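## Task

The lot number for each shelf spot is printed on the shelf edge directly beneath it, and several spots may carry the same number. Move one cardboard box from lot 418 and one from lot 414 onto the desk so that no part of either box overhangs the desk edge. All other cardboard boxes must stay on the shelf where they started. If no box of a given lot exists in the storeroom, skip that lot. The desk must stay roughly where it is. The task fails if the robot falls over or finishes tilted.

## Robot and tools

Robot: a simulated Hello Robot Stretch 3 with a single arm. It has a two-wheeled base (0.33 m long, 0.34 m wide, rounded rear) and a lift that runs up a mast. The arm telescopes out to the robot's RIGHT, ending in a wrist and a gripper. The base pivots about the point midway between its drive wheels, 0.05 m behind the front edge. It cannot drive sideways, so to carry the gripper forward you drive the base. When the arm is retracted and the wrist is folded, a turn sweeps a circle of radius 0.28 m. An unfolded, level wrist reaches outside that circle.

Frames: the base frame has its origin on the floor between the drive wheels, with x forward, y left and z up, all in metres. hand_pose is given in the base frame, at the point where the closed fingertips meet. The odometry frame is the base frame as it stood when the scene began. base_odometry counts wheel rotation only, so slipping shows up as travel. Its heading is in rad (left positive, -3.142 to 3.142).

Tool move: runs one action and returns the state, plus images from the cameras listed in "cameras" (head_camera, nav_camera, wrist_camera, or "all"). An action is "base", "joints" or both, optionally with "speeds", "pace" or "contact_limits". Alternatively it is {"servos": "reboot"} by itself, which re-enables any servo that has shut off. A move with no action simply reports the state, all images, and the scene number.
- base: one key only. translate_m is a relative drive in metres from where the base currently is (forward positive, -3 to 3). rotate_rad is a relative turn in radians (left positive, -6.4 to 6.4).
- joints: absolute targets given by name. lift_m 0 to 1.1; arm_m extension 0 to 0.52; wrist_yaw_rad -1.345 to 4.42 (0 points along the arm, positive swings toward the front); wrist_pitch_rad -1.57 to 0.451 (0 level, negative tips the fingers down); wrist_roll_rad -2.911 to 2.918; gripper_m -0.089 to 0.179 (larger is wider); head_pan_rad -3.953 to 1.73 (0 forward, positive left, -1.57 looks along the arm); head_tilt_rad -1.53 to 0.419 (negative looks down).
- pace: "default" or "max". speeds: a top speed per motion key, which may not exceed the max pace. Default/max speeds: translate 0.12/0.30 m/s, rotate 0.76/1.90 rad/s, lift 0.11/0.15 m/s, arm 0.14/0.40 m/s. The base is capped at 0.10 m/s and 0.63 rad/s unless lift_m is below 0.30, arm_m is below 0.03 and wrist_yaw_rad is above 2.54.
- contact_limits: give one only next to its own command. arm_m, translate_m and rotate_rad take a motor_effort percentage (1 to 100) at which the motion halts. lift_m takes {"down": v, "up": v} in percent above free-motion force; values below about 12 may stop in mid-air. Base moves have no contact stop unless you give one.
- blocking: true (the default) waits until everything has come to rest. false returns in about 0.5 s while the robot keeps moving. A new move overrides only the parts it names. An action is limited to about 14 to 15 s.
Unknown keys make a call invalid. Out-of-range values get it refused, and after a refusal or an unplanned stop, the remaining move/wait/finished_scene calls in that reply are skipped.

Other tools: wait (seconds 0 to 10, plus optional cameras) lets time pass with nothing new commanded. stop brakes all running motions, which may drift off the path, and braked joints keep pressing on whatever they touch. zoom_image (camera, region [x0,y0,x1,y1] in pixels, at most 504 by 504) enlarges part of the latest image. finished_scene (scene: the current scene number) ends the scene for good, so nothing should follow it in the same reply.

Result lines: "move" reads "done" or gives the worst status. base_status and joint_status can be moving, done, off_target (came to rest short of the target and may still be pushing), contact_stop (that joint goes slack until its next command), time_out, or torque_fault. on_its_own describes things you did not command, such as a slack or held joint; there, "held at" is the target, not the measured value. motor_effort is in percent, with the peak in brackets. Wheel effort is positive when pushing forward. An effort outside its rest range suggests contact or a load. The lidar_m line lists 12 distances for 30-degree sectors: the 1st straight ahead, then counter-clockwise (4th left, 7th behind, 10th right). "-" means nothing seen, or something closer than 0.15 m. It senses only at 0.17 m height, so it sees legs, not tabletops. wrist_depth_mm and head_depth_mm are 7x7 grids of depths in millimetres. turned_by_imu is the value to trust when it disagrees with turned_by_wheels by more than 0.15 rad. base_tilt is in degrees, with roughly 4 degrees of bias. head_camera images come rotated (turn them a quarter clockwise to make them upright); nav_camera images need a quarter turn counterclockwise.

Gripper: to grasp, command a width smaller than the object. To let go, command at least 0.05 more than its width. The reading does not show whether anything is held.

Avoid: folding or unfolding the wrist (yaw to 3.0) unless lift_m is between 0.32 and 0.95, pitch is -0.4 and roll is near 0. With yaw below -0.4, keep pitch at -0.5 or lower. Pushing on something rigid with the gripper above about 0.45 m, or driving while holding or hooking something fixed, can tip the robot; if base_tilt shows a lean, pull away. The wrist and head have no contact stop, and prolonged strain causes a torque fault that needs a reboot. Avoid drops, slams, hard hits, shoving the desk, and letting boxes fall. Time also passes while the model is thinking.

Each tool is called after "Call:" in YAML: its name, and indented under it one key for each argument.

## Session

Call:
move:

Scene clock: 0.00 s.
base_odometry: x=+0.000 y=+0.000 heading=+0.000
turned_by_wheels: +0.000
turned_by_imu: +0.000
base_tilt: forward=-0.3 right=-1.3
lidar_m: 0.73 0.73 0.85 1.53 2.66 1.26 1.01 1.11 1.82 1.63 1.40 0.83
head_depth_mm: 802 792 784 776 768 761 757 / 774 765 758 751 744 737 730 / 748 740 734 728 721 715 708 / 724 715 710 705 699 694 687 / 702 695 689 684 679 672 667 / 681 673 667 664 658 652 648 / 661 655 652 644 640 634 631
base_status: not commanded
joint_positions: lift_m=+0.374 arm_m=+0.001 wrist_yaw_rad=+3.009 wrist_pitch_rad=-0.462 wrist_roll_rad=+0.000 gripper_m=+0.037 head_pan_rad=+0.000 head_tilt_rad=-0.003
joint_status: not commanded
measured_speeds: all 0
motor_effort: left_wheel=-0.4 right_wheel=+0.1 lift_m=+22.4 arm_m=-1.9 wrist_yaw_rad=-1.0 wrist_pitch_rad=+1.9 wrist_roll_rad=-0.1 gripper_m=+0.3 head_pan_rad=+1.2 head_tilt_rad=+6.7
hand_pose: x=+0.0076 y=+0.0712 z=+0.3774 quat_wxyz=(+0.207, +0.697, +0.116, +0.676) (m; base frame)
wrist_depth_mm: - 138 - - - 859 - / - 151 - - - 975 - / - 167 922 - - 937 - / 840 775 203 821 806 791 762 / 698 671 212 657 648 671 666 / 590 599 126 579 128 582 578 / 522 546 287 355 507 509 509
pictures: head_camera (sideways), nav_camera (sideways), wrist_camera
camera_calibration:
head_camera: T_world_to_cam=[[0.049258, -0.0462949, -0.997713, 1.31416], [0.0559933, 0.997482, -0.0435198, 0.0560066], [0.997215, -0.0537216, 0.0517262, -0.117899], [0, 0, 0, 1]] pos_world=[0.0497012, -0.00136013, 1.31969]
nav_camera: T_world_to_cam=[[-0.0233498, 0.0170467, 0.999582, -1.25828], [0.00969844, -0.999804, 0.017277, 0.0275711], [0.99968, 0.0100978, 0.0231799, -0.0831342], [0, 0, 0, 1]] pos_world=[0.0534596, 0.0498547, 1.25921]
wrist_camera: T_world_to_cam=[[0.994963, -0.0965217, -0.0270514, 0.016197], [-0.0806635, -0.610724, -0.787724, 0.37395], [0.0595115, 0.785938, -0.615434, 0.342021], [0, 0, 0, 1]] pos_world=[-0.00630544, -0.0388635, 0.505499]

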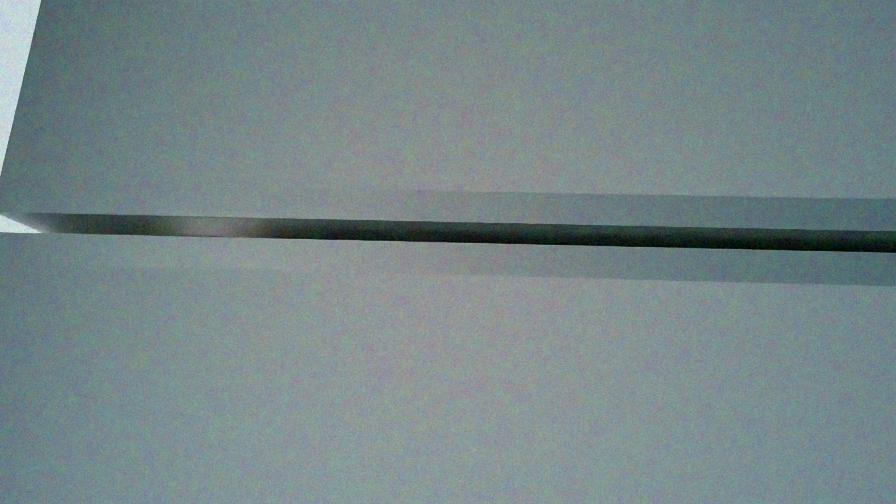

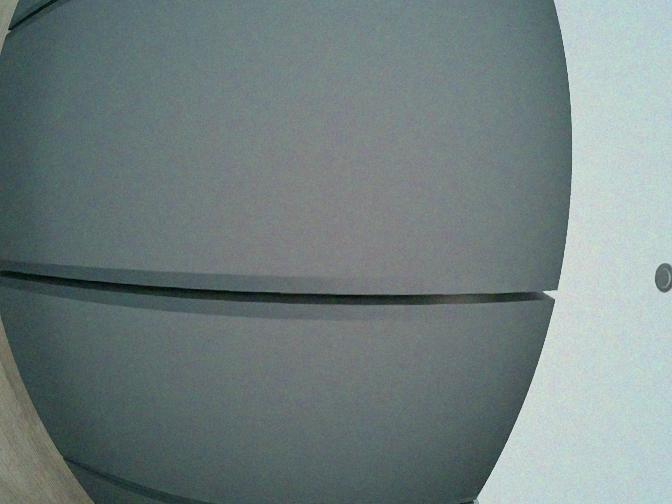

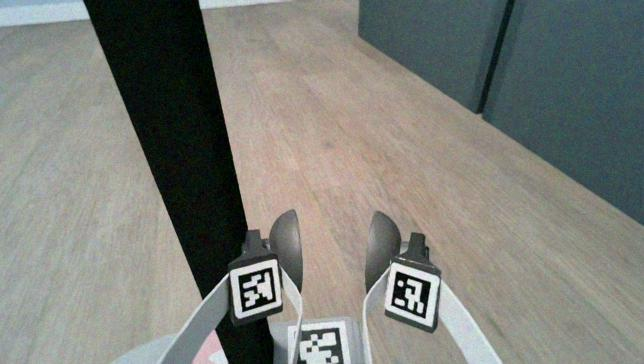

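Look around with the nav camera.

Call:
move:
  joints: {"head_pan_rad":1.57,"head_tilt_rad":-0.2}
  pace: "max"
  cameras: ["nav_camera"]

Call:
move:
  joints: {"head_pan_rad":-1.57,"head_tilt_rad":-0.2}
  pace: "max"
  cameras: ["nav_camera"]

Call:
move:
  joints: {"head_pan_rad":-3.1,"head_tilt_rad":-0.2}
  pace: "max"
  cameras: ["nav_camera"]

Scene clock: 8.30 s.
move: done
base_odometry: x=+0.000 y=+0.000 heading=+0.000
turned_by_wheels: +0.000
turned_by_imu: +0.000
base_tilt: forward=-0.4 right=-1.2
lidar_m: 0.73 0.73 0.85 1.53 2.66 1.26 1.01 1.11 1.81 1.63 1.39 0.83
head_depth_mm: 1304 1208 1207 1213 1212 1215 1218 / 2361 1485 1487 1499 1490 1495 1508 / - 2629 2676 2783 2824 2226 1720 / - 2538 2609 2665 2775 2335 1719 / - 2449 2578 2639 2700 2319 1719 / - 2388 2455 2531 2629 2299 1701 / - 2357 2418 2489 2562 2304 1703
base_status: not commanded
joint_positions: lift_m=+0.374 arm_m=+0.001 wrist_yaw_rad=+3.009 wrist_pitch_rad=-0.462 wrist_roll_rad=+0.000 gripper_m=+0.037 head_pan_rad=+1.578 head_tilt_rad=-0.200
joint_status: all done
measured_speeds: translate_m=+0.000 rotate_rad=+0.000 lift_m=+0.000 arm_m=+0.000 wrist_yaw_rad=+0.000 wrist_pitch_rad=+0.000 wrist_roll_rad=+0.000 head_pan_rad=-0.024 head_tilt_rad=+0.000
motor_effort: left_wheel=-0.2(0.8) right_wheel=+0.3(1.1) lift_m=+23.1(23.9) arm_m=-7.6(8.0) wrist_yaw_rad=+0.9(1.5) wrist_pitch_rad=+2.0(2.0) wrist_roll_rad=+0.0(0.3) gripper_m=+0.3(1.0) head_pan_rad=-3.0(5.7) head_tilt_rad=-2.6(8.0)
hand_pose: x=+0.0076 y=+0.0712 z=+0.3774 quat_wxyz=(+0.207, +0.697, +0.116, +0.676) (m; base frame)
wrist_depth_mm: - 139 - - - 874 - / - 150 - - - - - / - 167 927 - - 936 - / 825 769 203 821 800 799 755 / 701 668 211 652 647 669 663 / 604 599 126 570 128 585 573 / 525 542 288 357 499 515 514
pictures: nav_camera (sideways)
camera_calibration:
nav_camera: T_world_to_cam=[[-0.0183585, 0.172394, 0.984857, -1.2389], [0.99968, 0.0202959, 0.0150821, 0.0244584], [-0.0173885, 0.984819, -0.172712, 0.178085], [0, 0, 0, 1]] pos_world=[-0.0440983, 0.0377023, 1.25053]

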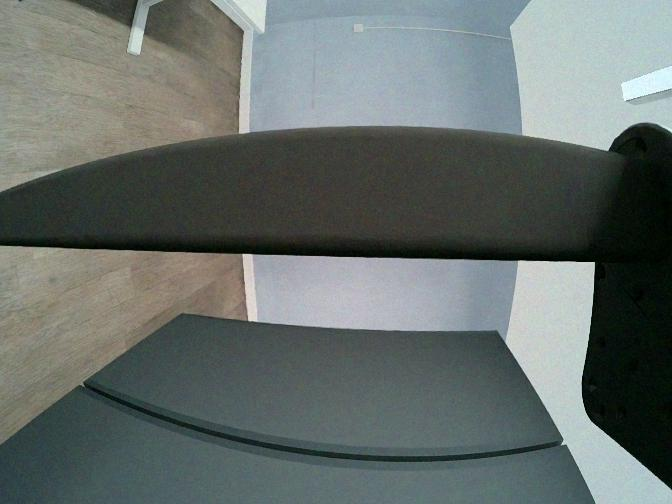

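Scene clock: 10.97 s.
move: done
base_odometry: x=+0.000 y=+0.000 heading=+0.000
turned_by_wheels: +0.000
turned_by_imu: +0.000
base_tilt: forward=-0.3 right=-1.2
lidar_m: 0.72 0.73 0.85 1.53 2.66 1.25 1.01 1.11 1.81 1.63 1.39 0.83
head_depth_mm: 2108 1833 1832 1902 1980 2163 1731 / 2045 2041 2147 2133 2075 2137 1738 / 2000 2029 2102 2144 2196 2224 1727 / 1923 1991 2036 2081 2125 2217 1725 / 1886 1534 1546 1628 1665 1730 1708 / 1817 1859 1907 1963 1995 2051 1682 / 1769 1801 1862 1897 1963 1967 1647
base_status: not commanded
joint_positions: lift_m=+0.374 arm_m=+0.001 wrist_yaw_rad=+3.009 wrist_pitch_rad=-0.462 wrist_roll_rad=+0.000 gripper_m=+0.037 head_pan_rad=-1.578 head_tilt_rad=-0.200
joint_status: all done
measured_speeds: translate_m=+0.000 rotate_rad=+0.000 lift_m=+0.000 arm_m=+0.000 wrist_yaw_rad=+0.000 wrist_pitch_rad=+0.000 wrist_roll_rad=+0.000 head_pan_rad=+0.024 head_tilt_rad=+0.000
motor_effort: left_wheel=-0.4(0.8) right_wheel=+0.5(1.1) lift_m=+23.2(23.9) arm_m=-10.5(11.1) wrist_yaw_rad=-0.3(1.6) wrist_pitch_rad=+2.0(2.1) wrist_roll_rad=+0.1(0.3) gripper_m=+0.7(1.1) head_pan_rad=+3.0(5.0) head_tilt_rad=-2.1(6.8)
hand_pose: x=+0.0076 y=+0.0712 z=+0.3774 quat_wxyz=(+0.207, +0.697, +0.116, +0.676) (m; base frame)
wrist_depth_mm: - 139 - - - 863 - / - 151 - - - 977 - / - 167 922 - - 921 - / 829 782 203 810 817 797 755 / 698 675 211 666 663 674 666 / 602 596 126 576 129 586 576 / 530 538 288 354 504 505 504
pictures: nav_camera (sideways)
camera_calibration:
nav_camera: T_world_to_cam=[[0.0158, -0.17306, 0.984785, -1.23892], [-0.999871, -0.00549781, 0.0150759, 0.0366417], [0.00280512, -0.984896, -0.173124, 0.178534], [0, 0, 0, 1]] pos_world=[0.0557112, -0.0383685, 1.25043]

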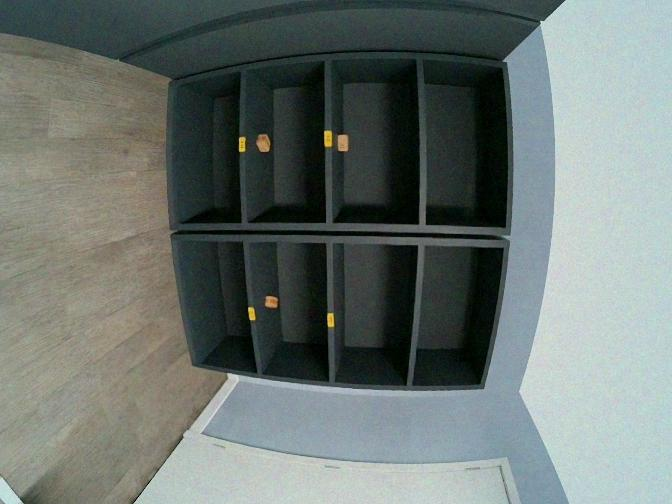

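Scene clock: 13.00 s.
move: done
base_odometry: x=+0.000 y=+0.000 heading=+0.000
turned_by_wheels: +0.000
turned_by_imu: +0.000
base_tilt: forward=-0.3 right=-1.3
lidar_m: 0.72 0.73 0.85 1.53 2.66 1.25 1.01 1.11 1.81 1.63 1.39 0.83
head_depth_mm: 1537 1603 1670 1692 1719 1086 1632 / 1505 1560 1612 1660 1675 1075 1401 / 1477 1521 1560 1606 1635 1071 1553 / 1433 1475 1523 1573 1587 1065 1315 / 1405 1449 1489 1529 1552 1064 1537 / 1374 1409 1464 1503 1526 1055 873 / 1347 1383 1416 1461 1490 1047 867
base_status: not commanded
joint_positions: lift_m=+0.374 arm_m=+0.001 wrist_yaw_rad=+3.009 wrist_pitch_rad=-0.462 wrist_roll_rad=+0.000 gripper_m=+0.037 head_pan_rad=-3.108 head_tilt_rad=-0.200
joint_status: all done
measured_speeds: translate_m=+0.000 rotate_rad=+0.000 lift_m=+0.000 arm_m=+0.000 wrist_yaw_rad=+0.000 wrist_pitch_rad=+0.000 wrist_roll_rad=+0.000 head_pan_rad=+0.024 head_tilt_rad=+0.000
motor_effort: left_wheel=+0.2(0.7) right_wheel=+0.4(0.9) lift_m=+22.9(23.9) arm_m=-12.9(13.3) wrist_yaw_rad=+0.2(1.8) wrist_pitch_rad=+1.9(2.0) wrist_roll_rad=+0.0(0.3) gripper_m=+0.8(1.1) head_pan_rad=+3.5(5.0) head_tilt_rad=-1.3(5.3)
hand_pose: x=+0.0076 y=+0.0712 z=+0.3774 quat_wxyz=(+0.207, +0.697, +0.116, +0.676) (m; base frame)
wrist_depth_mm: - 139 - - - 854 - / - 151 - - - 964 - / - 167 939 - - 950 - / 837 757 203 818 797 797 763 / 696 674 212 666 651 669 672 / 594 597 126 569 129 582 575 / 525 537 288 355 501 514 508
pictures: nav_camera (sideways)
camera_calibration:
nav_camera: T_world_to_cam=[[-0.172262, -0.0228159, 0.984787, -1.23778], [-0.0461487, 0.998821, 0.0150686, 0.0308529], [-0.98397, -0.0428509, -0.173112, 0.1845], [0, 0, 0, 1]] pos_world=[-0.0302567, -0.0511517, 1.25043]

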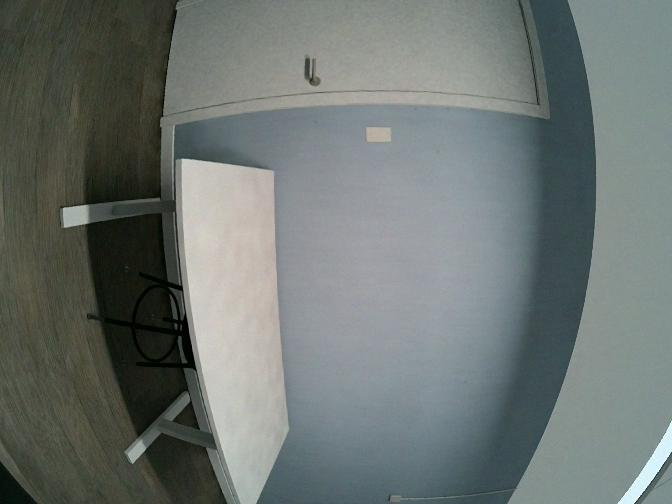

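Call:
move:
  joints: {"head_pan_rad":-1.57,"head_tilt_rad":-0.3}
  pace: "max"
  cameras: ["head_camera"]

Call:
zoom_image:
  camera: "head_camera"
  region: [392, 0, 896, 504]

Call:
zoom_image:
  camera: "head_camera"
  region: [100, 0, 604, 504]

Scene clock: 25.63 s.
move: done
base_odometry: x=+0.000 y=+0.000 heading=+0.000
turned_by_wheels: +0.000
turned_by_imu: +0.000
base_tilt: forward=-0.2 right=-1.2
lidar_m: 0.72 0.73 0.85 1.53 2.67 1.26 1.01 1.12 1.82 1.63 1.39 0.83
head_depth_mm: 1860 1865 1861 1955 2076 2018 1569 / 1842 2022 2140 2224 2162 2003 1545 / 1846 1965 2079 2220 2284 1933 1539 / 1714 1904 2024 2130 2145 1902 1545 / 1410 1478 1575 1637 1812 1826 1527 / 1621 1811 1898 2009 2074 1862 1522 / 1639 1771 1873 1950 1901 1860 1524
base_status: not commanded
joint_positions: lift_m=+0.374 arm_m=+0.001 wrist_yaw_rad=+3.009 wrist_pitch_rad=-0.462 wrist_roll_rad=+0.000 gripper_m=+0.037 head_pan_rad=-1.562 head_tilt_rad=-0.302
joint_status: all done
measured_speeds: translate_m=+0.000 rotate_rad=+0.000 lift_m=+0.000 arm_m=+0.000 wrist_yaw_rad=+0.000 wrist_pitch_rad=+0.000 wrist_roll_rad=+0.000 head_pan_rad=-0.024 head_tilt_rad=+0.000
motor_effort: left_wheel=-0.3(0.8) right_wheel=+0.0(1.3) lift_m=+23.6(23.8) arm_m=-13.1(13.7) wrist_yaw_rad=-0.4(1.7) wrist_pitch_rad=+1.9(2.1) wrist_roll_rad=+0.0(0.3) gripper_m=+0.4(1.0) head_pan_rad=-3.3(5.7) head_tilt_rad=-1.4(6.6)
hand_pose: x=+0.0076 y=+0.0712 z=+0.3774 quat_wxyz=(+0.207, +0.697, +0.116, +0.676) (m; base frame)
wrist_depth_mm: - 139 - - - 853 - / - 151 - - - 974 - / - 167 921 - - 932 - / 830 773 203 807 804 810 766 / 699 669 211 666 648 673 669 / 601 600 126 568 129 578 582 / 525 536 287 353 506 514 509
pictures: head_camera (sideways)
camera_calibration:
head_camera: T_world_to_cam=[[-0.0485593, 0.246063, -0.968037, 1.2757], [0.997811, -0.0316017, -0.0580856, 0.0692096], [-0.0448843, -0.968739, -0.24399, 0.273351], [0, 0, 0, 1]] pos_world=[0.00515817, -0.0469093, 1.30564]

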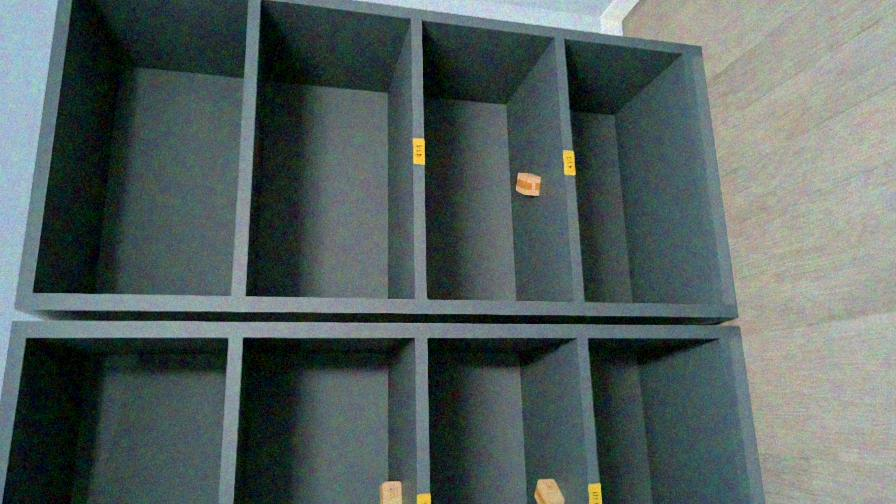

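Scaled by 1.000.

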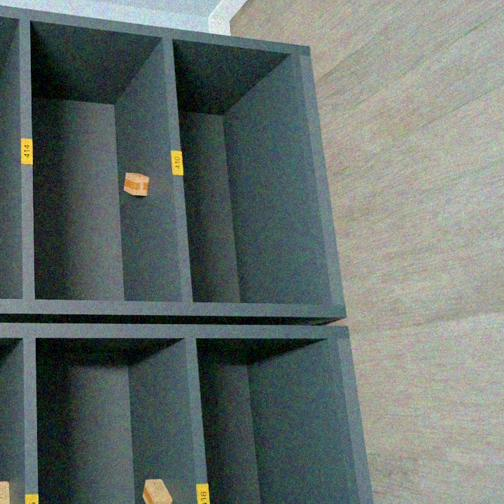

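Scaled by 1.000.

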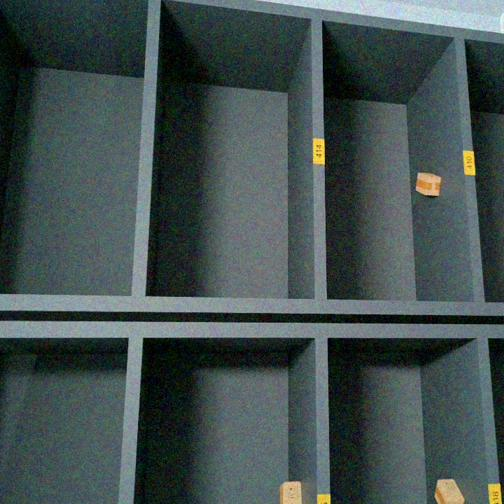

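Call:
move:
  joints: {"head_pan_rad":-1.25,"head_tilt_rad":-0.3}
  pace: "max"
  cameras: ["head_camera"]

Call:
zoom_image:
  camera: "head_camera"
  region: [350, 150, 650, 450]

Call:
move:
  joints: {"head_pan_rad":-1.9,"head_tilt_rad":-0.4}
  pace: "max"
  cameras: ["head_camera"]

Scene clock: 34.20 s.
move: done
base_odometry: x=+0.000 y=+0.000 heading=+0.000
turned_by_wheels: +0.000
turned_by_imu: +0.000
base_tilt: forward=-0.3 right=-1.2
lidar_m: 0.72 0.72 0.85 1.52 2.66 1.25 1.01 1.11 1.81 1.63 1.40 0.83
head_depth_mm: 1653 1820 1921 2025 2033 1925 1558 / 1430 1461 1553 1628 1788 1833 1558 / 1691 1849 1939 2024 1981 1838 1545 / 1717 1861 1982 2079 2116 1871 1542 / 1734 1874 1988 2090 2121 1869 1524 / 1754 1868 1985 2053 1972 1866 1528 / 1481 1509 1610 1655 1746 1787 1530
base_status: not commanded
joint_positions: lift_m=+0.374 arm_m=+0.001 wrist_yaw_rad=+3.009 wrist_pitch_rad=-0.462 wrist_roll_rad=+0.000 gripper_m=+0.037 head_pan_rad=-1.248 head_tilt_rad=-0.302
joint_status: all done
measured_speeds: all 0
motor_effort: left_wheel=-0.6(0.6) right_wheel=+0.3(1.0) lift_m=+23.5(24.2) arm_m=-13.1(13.4) wrist_yaw_rad=-0.3(1.2) wrist_pitch_rad=+1.9(2.0) wrist_roll_rad=+0.2(0.3) gripper_m=+0.9(0.9) head_pan_rad=+3.1(5.6) head_tilt_rad=+4.3(5.6)
hand_pose: x=+0.0076 y=+0.0712 z=+0.3774 quat_wxyz=(+0.207, +0.697, +0.116, +0.676) (m; base frame)
wrist_depth_mm: - 138 - - - 868 - / - 151 - - - 982 - / - 167 917 - - 941 - / 829 765 203 818 803 784 769 / 691 677 211 660 657 679 659 / 602 597 126 578 129 583 584 / 529 531 287 355 505 516 512
pictures: head_camera (sideways)
camera_calibration:
head_camera: T_world_to_cam=[[-0.122197, 0.21904, -0.968034, 1.27615], [0.95878, 0.278147, -0.0580918, 0.0693853], [0.256531, -0.93523, -0.244, 0.271544], [0, 0, 0, 1]] pos_world=[0.0197564, -0.0448695, 1.30564]

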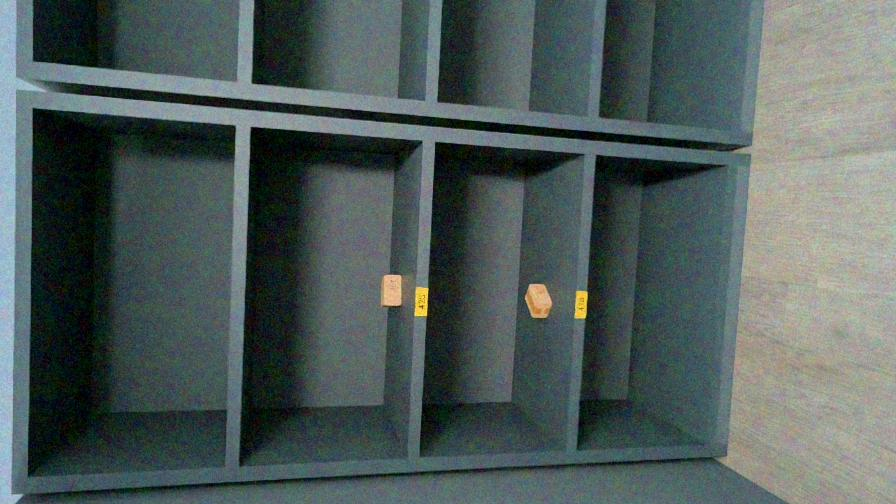

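Scaled by 1.680 from the camera's 896x504 image, which has a finer 1280x720 frame.

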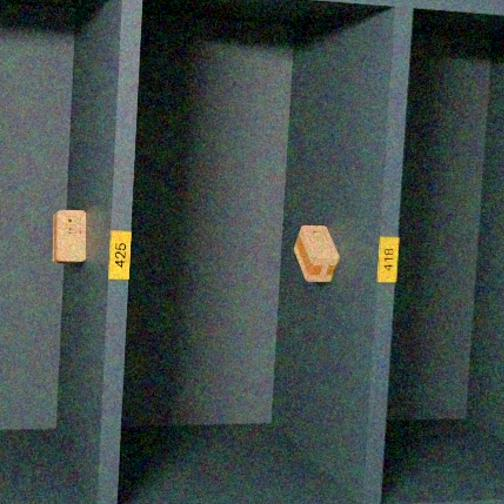

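Scene clock: 35.00 s.
move: done
base_odometry: x=+0.000 y=+0.000 heading=+0.000
turned_by_wheels: +0.000
turned_by_imu: +0.000
base_tilt: forward=-0.2 right=-1.3
lidar_m: 0.72 0.73 0.85 1.53 2.66 1.26 1.01 1.11 1.81 1.62 1.40 0.83
head_depth_mm: 1643 1692 1777 1829 1921 1810 1437 / 1859 1916 2008 2084 2128 1784 1418 / 2104 2190 2285 2416 2370 1784 1418 / 1747 1845 1977 2150 2184 1791 1413 / 1923 2019 2150 2238 2248 1769 1398 / 1859 1954 2049 2113 2242 1744 1399 / 1747 1840 1915 2012 2119 1745 1388
base_status: not commanded
joint_positions: lift_m=+0.374 arm_m=+0.001 wrist_yaw_rad=+3.009 wrist_pitch_rad=-0.462 wrist_roll_rad=+0.000 gripper_m=+0.037 head_pan_rad=-1.913 head_tilt_rad=-0.397
joint_status: all done
measured_speeds: all 0
motor_effort: left_wheel=-0.7(0.7) right_wheel=-0.3(1.1) lift_m=+23.1(24.1) arm_m=-12.1(13.4) wrist_yaw_rad=-0.3(1.7) wrist_pitch_rad=+1.8(2.0) wrist_roll_rad=+0.0(0.3) gripper_m=+0.6(0.8) head_pan_rad=-1.2(5.6) head_tilt_rad=-3.2(7.1)
hand_pose: x=+0.0076 y=+0.0712 z=+0.3774 quat_wxyz=(+0.207, +0.697, +0.116, +0.676) (m; base frame)
wrist_depth_mm: - 139 - - - 863 - / - 150 - - - 976 - / - 167 919 - - 950 - / 818 768 203 823 809 802 763 / 707 671 212 659 654 678 672 / 604 600 126 574 129 585 581 / 523 537 287 352 503 514 508
pictures: head_camera (sideways)
camera_calibration:
head_camera: T_world_to_cam=[[0.0696843, 0.333685, -0.940105, 1.23852], [0.92794, -0.36759, -0.0616914, 0.0743141], [-0.366158, -0.868062, -0.335255, 0.394156], [0, 0, 0, 1]] pos_world=[-0.0109409, -0.0438067, 1.30106]

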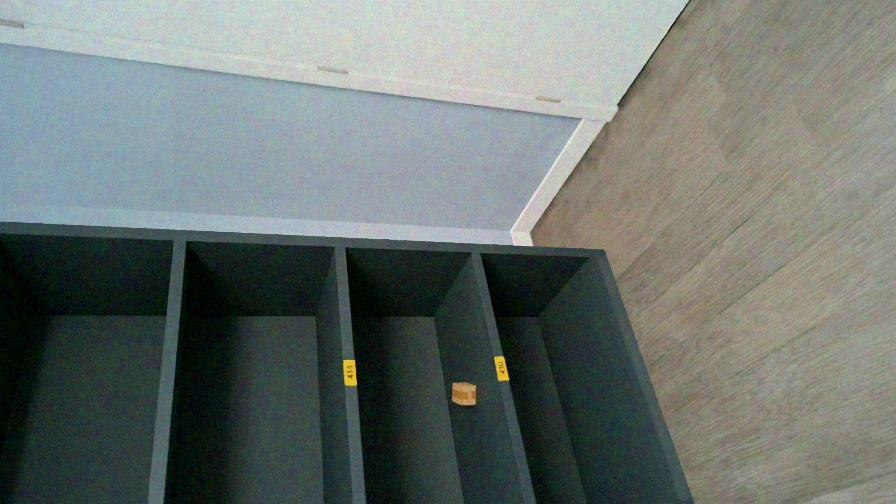

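Call:
move:
  joints: {"head_pan_rad":1.2,"head_tilt_rad":-0.35}
  pace: "max"
  cameras: ["head_camera","nav_camera"]

Call:
move:
  joints: {"head_pan_rad":-3.8,"head_tilt_rad":-0.35}
  pace: "max"
  cameras: ["nav_camera"]

Scene clock: 59.20 s.
move: done
base_odometry: x=+0.000 y=+0.000 heading=+0.000
turned_by_wheels: +0.000
turned_by_imu: +0.000
base_tilt: forward=-0.2 right=-1.0
lidar_m: 0.72 0.73 0.85 1.53 2.66 1.26 1.01 1.11 1.81 1.62 1.39 0.83
head_depth_mm: 750 771 794 820 852 881 918 / 840 856 889 926 962 1002 1047 / 935 973 1014 1055 1114 1159 1242 / 1074 1126 1179 1237 1300 1380 1396 / 1256 1327 1392 1492 1583 1664 1458 / 2364 2479 2602 2800 2431 1858 1451 / 2313 2397 2511 2654 2552 1843 1442
base_status: not commanded
joint_positions: lift_m=+0.374 arm_m=+0.001 wrist_yaw_rad=+3.009 wrist_pitch_rad=-0.462 wrist_roll_rad=+0.000 gripper_m=+0.037 head_pan_rad=+1.208 head_tilt_rad=-0.350
joint_status: all done
measured_speeds: translate_m=+0.000 rotate_rad=+0.000 lift_m=+0.000 arm_m=+0.000 wrist_yaw_rad=+0.000 wrist_pitch_rad=+0.000 wrist_roll_rad=+0.000 head_pan_rad=-0.024 head_tilt_rad=+0.000
motor_effort: left_wheel=-0.1(0.8) right_wheel=+0.6(1.1) lift_m=+23.2(24.0) arm_m=-12.0(13.4) wrist_yaw_rad=-0.1(1.7) wrist_pitch_rad=+1.9(2.0) wrist_roll_rad=-0.1(0.3) gripper_m=+0.6(1.0) head_pan_rad=-3.3(6.5) head_tilt_rad=+5.2(8.8)
hand_pose: x=+0.0076 y=+0.0712 z=+0.3774 quat_wxyz=(+0.207, +0.697, +0.116, +0.676) (m; base frame)
wrist_depth_mm: - 138 - - - 849 - / - 150 - - - 973 - / - 167 919 - - 934 - / 830 780 203 802 814 791 775 / 694 674 211 670 648 674 667 / 598 599 126 571 129 581 574 / 530 534 288 355 504 512 508
pictures: head_camera (sideways), nav_camera (sideways)
camera_calibration:
head_camera: T_world_to_cam=[[-0.0607642, -0.29043, -0.954965, 1.25874], [-0.91915, 0.389324, -0.0599184, 0.083266], [0.389193, 0.874115, -0.290606, 0.331406], [0, 0, 0, 1]] pos_world=[0.0240392, 0.0434706, 1.30335]
nav_camera: T_world_to_cam=[[0.0969367, 0.303425, 0.947912, -1.19125], [0.940093, -0.340674, 0.012912, 0.0275926], [0.326846, 0.889873, -0.318271, 0.365465], [0, 0, 0, 1]] pos_world=[-0.0299144, 0.0456387, 1.24517]

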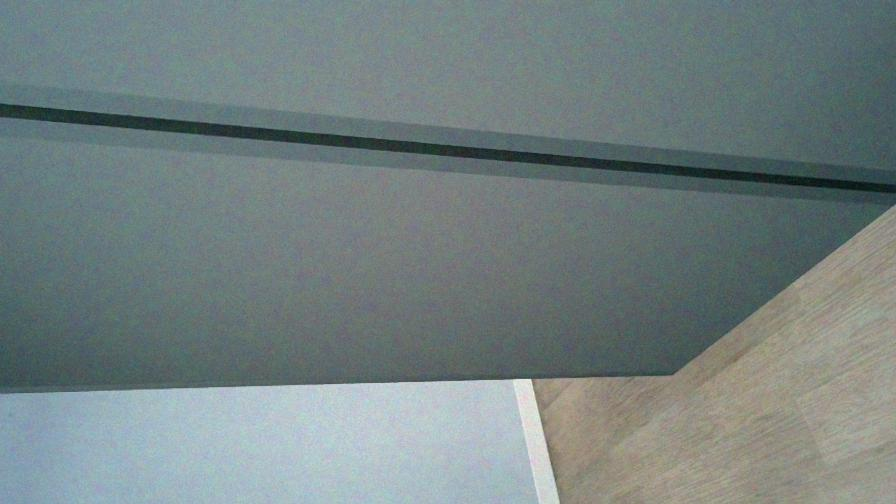

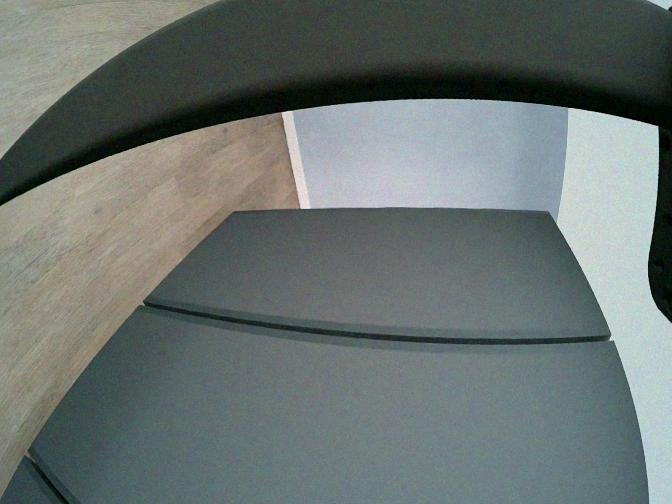

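Scene clock: 62.50 s.
move: done
base_odometry: x=+0.000 y=+0.000 heading=+0.000
turned_by_wheels: +0.000
turned_by_imu: +0.000
base_tilt: forward=-0.3 right=-1.3
lidar_m: 0.72 0.73 0.85 1.53 2.66 1.25 1.01 1.11 1.81 1.62 1.39 0.83
head_depth_mm: 2362 2476 2572 - - - - / 2486 2611 2689 2839 2666 1908 1527 / 2533 2670 2841 2988 2628 1892 1471 / 2184 2308 2471 2535 2358 1879 1463 / 1940 2025 2149 2128 1429 1856 1467 / 1727 1820 1910 1902 1241 1856 1459 / 1575 1650 1713 1739 1164 1717 1451
base_status: not commanded
joint_positions: lift_m=+0.374 arm_m=+0.001 wrist_yaw_rad=+3.009 wrist_pitch_rad=-0.462 wrist_roll_rad=+0.000 gripper_m=+0.037 head_pan_rad=-3.808 head_tilt_rad=-0.350
joint_status: all done
measured_speeds: translate_m=+0.000 rotate_rad=+0.000 lift_m=+0.000 arm_m=+0.000 wrist_yaw_rad=+0.000 wrist_pitch_rad=+0.000 wrist_roll_rad=+0.000 head_pan_rad=+0.024 head_tilt_rad=+0.000
motor_effort: left_wheel=-0.5(0.9) right_wheel=+0.7(1.5) lift_m=+23.4(24.0) arm_m=-12.4(13.4) wrist_yaw_rad=-0.5(1.4) wrist_pitch_rad=+1.9(2.1) wrist_roll_rad=-0.1(0.4) gripper_m=+0.4(0.9) head_pan_rad=+3.7(5.7) head_tilt_rad=+4.7(9.3)
hand_pose: x=+0.0076 y=+0.0712 z=+0.3774 quat_wxyz=(+0.207, +0.697, +0.116, +0.676) (m; base frame)
wrist_depth_mm: - 139 - - - 867 - / - 151 - - - 976 - / - 167 915 - - 946 - / 837 767 204 825 812 799 765 / 698 670 211 661 657 673 660 / 598 599 126 571 128 579 574 / 530 536 287 357 502 510 511
pictures: nav_camera (sideways)
camera_calibration:
nav_camera: T_world_to_cam=[[-0.260309, 0.183094, 0.948006, -1.18917], [0.606318, 0.795117, 0.0129208, 0.0296613], [-0.75141, 0.578157, -0.31799, 0.371732], [0, 0, 0, 1]] pos_world=[-0.0482136, -0.0207732, 1.24517]

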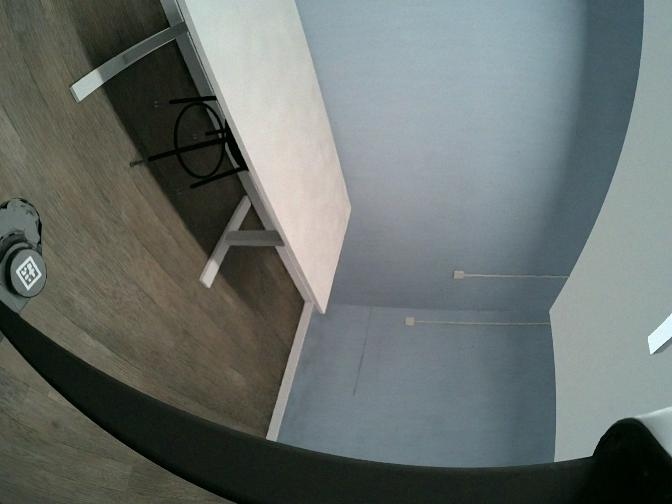

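Call:
move:
  base: {"rotate_rad":1.765}
  joints: {"lift_m":0.28,"head_pan_rad":0,"head_tilt_rad":-0.3}
  pace: "max"
  cameras: ["nav_camera"]

Call:
move:
  base: {"translate_m":2.12}
  pace: "max"
  contact_limits: {"translate_m":50}

Call:
move:
  base: {"rotate_rad":-1.571}
  pace: "max"
  cameras: ["nav_camera"]

Scene clock: 80.47 s.
move: done
base_odometry: x=+0.000 y=+0.000 heading=+1.765
turned_by_wheels: +1.765
turned_by_imu: +1.730
base_tilt: forward=-0.4 right=-1.2
lidar_m: 2.65 2.37 1.01 1.11 1.59 1.96 1.63 1.10 0.77 0.73 0.74 0.98
head_depth_mm: 2364 2474 2551 2656 1686 1666 1517 / 2347 2430 2595 2700 2760 2040 1549 / 2319 2420 2546 2697 2770 2016 1540 / 2306 2436 2563 2677 2762 2005 1542 / 2309 2407 2515 2665 2730 1999 1536 / 2279 2386 2485 2586 2721 1985 1525 / 2263 2358 2475 2599 2653 1969 1517
base_status: done
joint_positions: lift_m=+0.280 arm_m=+0.001 wrist_yaw_rad=+3.009 wrist_pitch_rad=-0.463 wrist_roll_rad=+0.000 gripper_m=+0.037 head_pan_rad=+0.008 head_tilt_rad=-0.299
joint_status: all done
measured_speeds: translate_m=+0.000 rotate_rad=+0.000 lift_m=+0.000 arm_m=+0.000 wrist_yaw_rad=+0.000 wrist_pitch_rad=+0.000 wrist_roll_rad=+0.000 head_pan_rad=-0.024 head_tilt_rad=+0.000
motor_effort: left_wheel=-6.9(14.9) right_wheel=+8.6(14.0) lift_m=+30.4(31.3) arm_m=-12.7(13.5) wrist_yaw_rad=-0.1(1.3) wrist_pitch_rad=+2.2(2.3) wrist_roll_rad=+0.0(0.3) gripper_m=+0.6(0.9) head_pan_rad=-2.9(5.6) head_tilt_rad=+3.5(8.5)
hand_pose: x=+0.0076 y=+0.0710 z=+0.2826 quat_wxyz=(+0.208, +0.697, +0.117, +0.676) (m; base frame)
wrist_depth_mm: - 139 - - - - - / - 150 - - - - - / 861 167 749 827 796 782 793 / 678 622 203 657 656 646 641 / 568 559 212 537 531 553 545 / 486 296 126 284 128 469 470 / 262 265 248 258 399 417 413
pictures: nav_camera (sideways)
camera_calibration:
nav_camera: T_world_to_cam=[[0.26923, 0.0192407, 0.962884, -1.21189], [0.0225021, -0.999653, 0.0136837, 0.0322578], [0.962813, 0.0179828, -0.26957, 0.298211], [0, 0, 0, 1]] pos_world=[0.0384292, 0.0502016, 1.24685]

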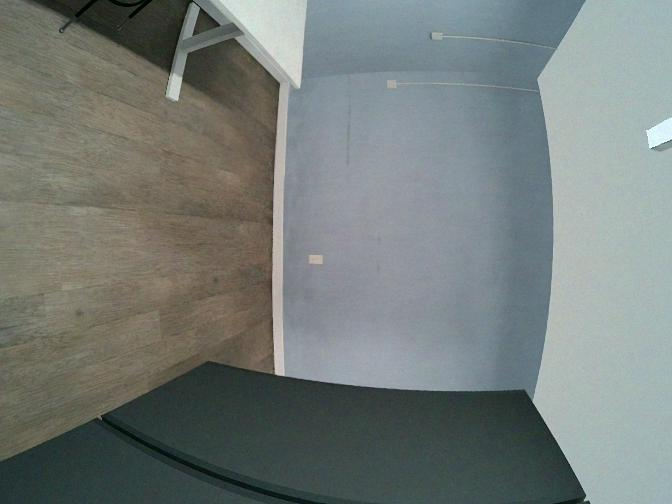

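Scene clock: 88.97 s.
move: done
base_odometry: x=-0.408 y=+2.080 heading=+1.764
turned_by_wheels: +0.000
turned_by_imu: +0.002
base_tilt: forward=-0.4 right=-1.1
lidar_m: 0.56 0.57 0.75 1.69 1.50 1.80 3.05 0.90 0.76 2.06 0.84 0.59
head_depth_mm: 467 489 514 543 574 606 646 / 463 485 510 537 569 600 639 / 460 481 507 532 562 594 631 / 457 477 502 528 557 587 624 / 453 474 496 523 551 583 618 / 449 470 492 517 545 577 612 / 445 465 489 513 541 572 605
base_status: done
joint_positions: lift_m=+0.280 arm_m=+0.001 wrist_yaw_rad=+3.009 wrist_pitch_rad=-0.463 wrist_roll_rad=+0.000 gripper_m=+0.037 head_pan_rad=+0.000 head_tilt_rad=-0.299
joint_status: not commanded
measured_speeds: all 0
motor_effort: left_wheel=+1.0(10.2) right_wheel=+5.2(17.3) lift_m=+23.7(30.8) arm_m=-7.8(12.9) wrist_yaw_rad=-0.7(2.1) wrist_pitch_rad=+2.1(2.3) wrist_roll_rad=+0.2(0.3) gripper_m=+0.3(1.1) head_pan_rad=-2.8(4.0) head_tilt_rad=-2.1(3.9)
contact_limits: translate_m 50 (maximum 100)
hand_pose: x=+0.0076 y=+0.0710 z=+0.2826 quat_wxyz=(+0.208, +0.697, +0.117, +0.676) (m; base frame)
wrist_depth_mm: - 138 - - - - 589 / - 151 - - - 893 588 / 851 167 751 807 804 781 584 / 667 623 204 653 652 646 626 / 564 561 212 535 531 546 546 / 493 298 126 285 129 471 469 / 261 266 246 258 398 414 414
pictures: none

Scene clock: 91.10 s.
move: done
base_odometry: x=-0.408 y=+2.080 heading=+0.194
turned_by_wheels: -1.571
turned_by_imu: -1.541
base_tilt: forward=-0.3 right=-1.2
lidar_m: 2.06 0.83 0.59 0.56 0.57 0.76 1.68 1.50 1.80 2.76 0.88 0.75
head_depth_mm: 1815 1905 1984 2049 1090 1084 1074 / 1806 1878 1981 2090 2200 2033 1549 / 1795 1877 2002 2082 2181 2022 1543 / 1776 1861 1960 2063 2158 2014 1539 / 1774 1851 1942 2066 2174 1995 1539 / 1758 1839 1933 2043 2136 1996 1524 / 1744 1819 1883 1976 2000 1874 1516
base_status: done
joint_positions: lift_m=+0.280 arm_m=+0.001 wrist_yaw_rad=+3.009 wrist_pitch_rad=-0.463 wrist_roll_rad=+0.000 gripper_m=+0.037 head_pan_rad=+0.000 head_tilt_rad=-0.299
joint_status: not commanded
measured_speeds: all 0
motor_effort: left_wheel=+6.8(14.5) right_wheel=-8.0(15.2) lift_m=+24.1(25.2) arm_m=-12.8(13.2) wrist_yaw_rad=-0.2(1.5) wrist_pitch_rad=+2.1(2.3) wrist_roll_rad=-0.1(0.3) gripper_m=+0.5(0.9) head_pan_rad=-2.7(3.5) head_tilt_rad=-2.7(4.0)
hand_pose: x=+0.0076 y=+0.0710 z=+0.2826 quat_wxyz=(+0.208, +0.697, +0.117, +0.676) (m; base frame)
wrist_depth_mm: 513 139 540 570 588 607 615 / 563 150 584 615 630 - - / 605 167 179 - - - 749 / 659 197 203 659 654 647 639 / 574 561 212 537 534 543 540 / 489 297 126 286 129 472 471 / 263 267 246 258 400 415 414
pictures: nav_camera (sideways)
camera_calibration:
nav_camera: T_world_to_cam=[[0.269381, 0.0170063, 0.962883, -1.21188], [0.0142113, -0.999805, 0.0136826, 0.0322327], [0.962929, 0.00999798, -0.269571, 0.298245], [0, 0, 0, 1]] pos_world=[0.0388108, 0.0498541, 1.24685]

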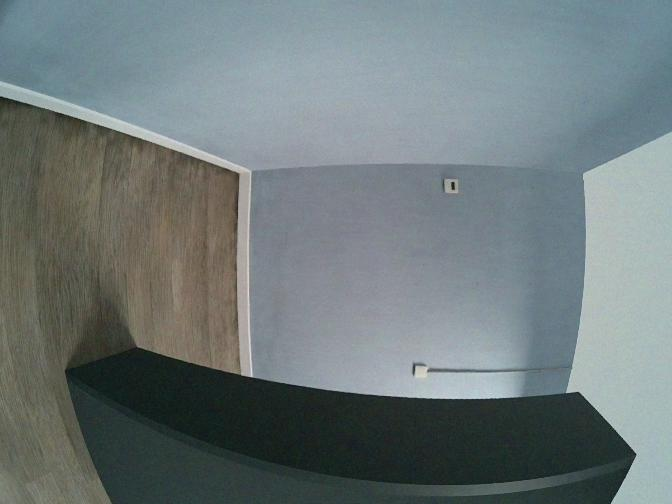

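Call:
move:
  base: {"translate_m":1.45}
  joints: {"head_pan_rad":-1.57}
  pace: "max"
  cameras: ["head_camera","nav_camera"]

Scene clock: 102.23 s.
move: done
base_odometry: x=+1.015 y=+2.360 heading=+0.194
turned_by_wheels: +0.000
turned_by_imu: +0.001
base_tilt: forward=-0.4 right=-1.2
lidar_m: 0.62 0.64 0.65 0.62 0.63 0.84 2.11 0.59 0.56 1.33 0.92 0.65
head_depth_mm: 1117 1153 1232 1261 1365 1221 1001 / 1679 2001 2095 1317 1378 1418 1476 / 2866 2848 2206 2254 2362 1980 1548 / 3118 3793 - - 2857 1996 1531 / 3154 3704 - - 2845 1994 1525 / 2971 3416 3516 3555 2853 1987 1515 / 2072 2076 2106 2127 2180 1899 1509
base_status: done
joint_positions: lift_m=+0.280 arm_m=+0.001 wrist_yaw_rad=+3.009 wrist_pitch_rad=-0.463 wrist_roll_rad=+0.000 gripper_m=+0.037 head_pan_rad=-1.570 head_tilt_rad=-0.301
joint_status: all done
measured_speeds: all 0
motor_effort: left_wheel=+0.6(16.3) right_wheel=+5.5(10.5) lift_m=+27.4(28.0) arm_m=-8.5(12.0) wrist_yaw_rad=+0.1(1.9) wrist_pitch_rad=+2.1(2.3) wrist_roll_rad=+0.2(0.4) gripper_m=+0.9(1.0) head_pan_rad=+3.5(6.4) head_tilt_rad=+2.9(3.6)
hand_pose: x=+0.0076 y=+0.0710 z=+0.2826 quat_wxyz=(+0.208, +0.697, +0.117, +0.676) (m; base frame)
wrist_depth_mm: 564 138 604 618 624 - 689 / 627 151 185 - - - 731 / - 167 176 738 755 764 729 / 678 614 203 663 660 645 642 / 572 567 212 540 541 546 545 / 481 298 126 286 129 471 472 / 261 266 247 257 404 417 414
pictures: head_camera (sideways), nav_camera (sideways)
camera_calibration:
head_camera: T_world_to_cam=[[-0.0464638, 0.245957, -0.968166, 1.27582], [0.997522, -0.0398261, -0.0579903, 0.0690201], [-0.0528215, -0.968462, -0.243497, 0.272838], [0, 0, 0, 1]] pos_world=[0.00484192, -0.0468149, 1.30564]
nav_camera: T_world_to_cam=[[0.0172968, -0.271374, 0.962319, -1.20958], [-0.99979, -0.0152791, 0.0136616, 0.0385176], [0.0109959, -0.962353, -0.271581, 0.306594], [0, 0, 0, 1]] pos_world=[0.05606, -0.0326088, 1.24674]

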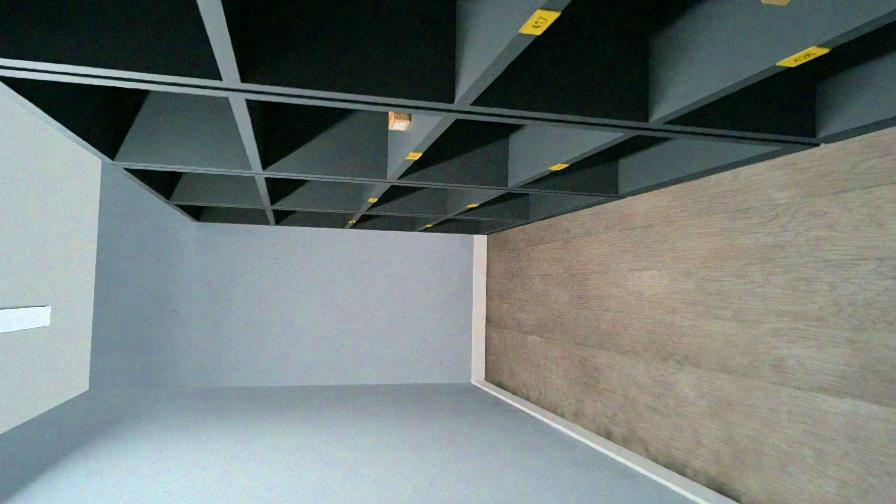

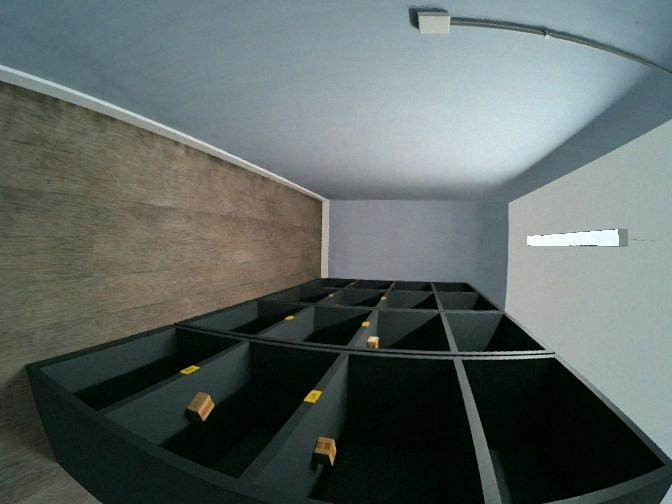

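Call:
move:
  base: {"rotate_rad":-1.575}
  joints: {"head_pan_rad":-0.9,"head_tilt_rad":-0.4}
  pace: "max"
  cameras: ["head_camera","nav_camera"]

Call:
zoom_image:
  camera: "head_camera"
  region: [392, 0, 896, 504]

Scene clock: 115.97 s.
move: done
base_odometry: x=+1.015 y=+2.360 heading=-1.381
turned_by_wheels: -1.575
turned_by_imu: -1.544
base_tilt: forward=-0.4 right=-1.3
lidar_m: 1.39 0.91 0.65 0.62 0.64 0.65 0.62 0.64 0.86 2.21 0.58 0.56
head_depth_mm: 2704 2832 2937 3063 2450 1820 1436 / 725 2877 3019 3295 2428 1798 1418 / 614 665 728 806 899 1013 1173 / 531 569 616 668 730 808 898 / 468 498 532 572 616 671 736 / 447 483 520 770 620 966 824 / 554 1203 1294 884 1268 1033 1200
base_status: done
joint_positions: lift_m=+0.280 arm_m=+0.001 wrist_yaw_rad=+3.009 wrist_pitch_rad=-0.463 wrist_roll_rad=+0.000 gripper_m=+0.037 head_pan_rad=-0.896 head_tilt_rad=-0.400
joint_status: all done
measured_speeds: all 0
motor_effort: left_wheel=+6.7(14.3) right_wheel=-8.5(15.3) lift_m=+29.4(30.2) arm_m=-12.9(13.6) wrist_yaw_rad=-1.9(2.0) wrist_pitch_rad=+2.1(2.3) wrist_roll_rad=+0.0(0.3) gripper_m=+0.5(0.9) head_pan_rad=-2.8(5.3) head_tilt_rad=-3.9(5.2)
hand_pose: x=+0.0076 y=+0.0710 z=+0.2826 quat_wxyz=(+0.208, +0.697, +0.117, +0.676) (m; base frame)
wrist_depth_mm: - 139 - - - - - / - 150 161 - - - - / - 167 179 - 742 749 754 / 680 626 203 672 654 641 645 / 569 558 213 541 532 544 544 / 486 297 126 286 128 470 473 / 263 265 247 257 398 417 412
pictures: head_camera (sideways), nav_camera (sideways)
camera_calibration:
head_camera: T_world_to_cam=[[-0.248465, 0.236578, -0.939306, 1.23941], [0.800689, 0.595893, -0.0617137, 0.0751181], [0.545126, -0.767426, -0.337484, 0.39153], [0, 0, 0, 1]] pos_world=[0.0343718, -0.0375104, 1.30096]
nav_camera: T_world_to_cam=[[0.241064, -0.274035, 0.931017, -1.17009], [-0.771002, -0.636715, 0.0122222, 0.0389567], [0.589444, -0.720763, -0.36477, 0.424358], [0, 0, 0, 1]] pos_world=[0.0619678, 0.0100204, 1.24369]

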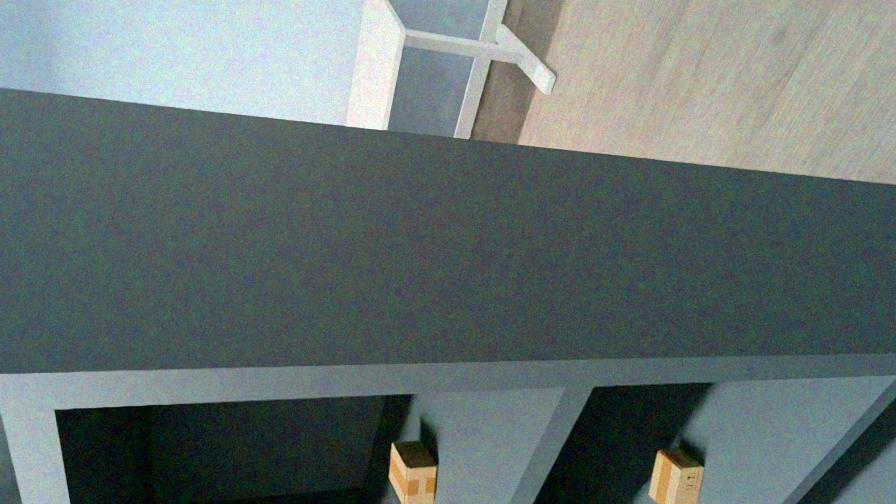

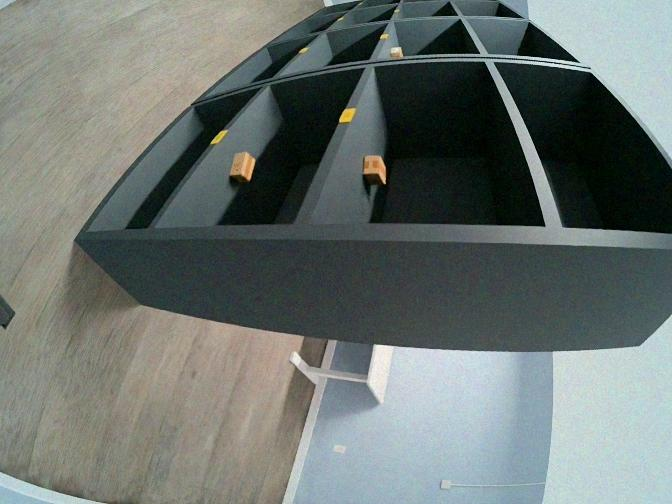

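Scaled by 1.000.

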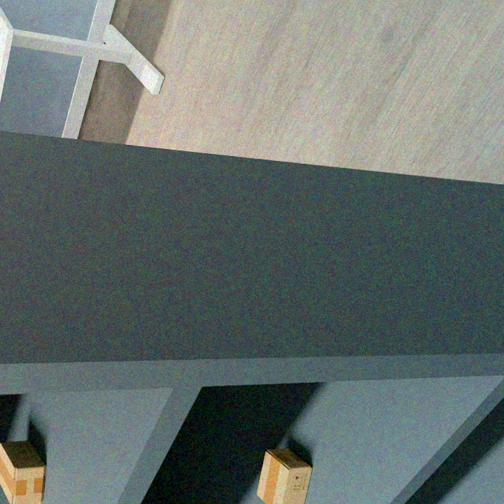

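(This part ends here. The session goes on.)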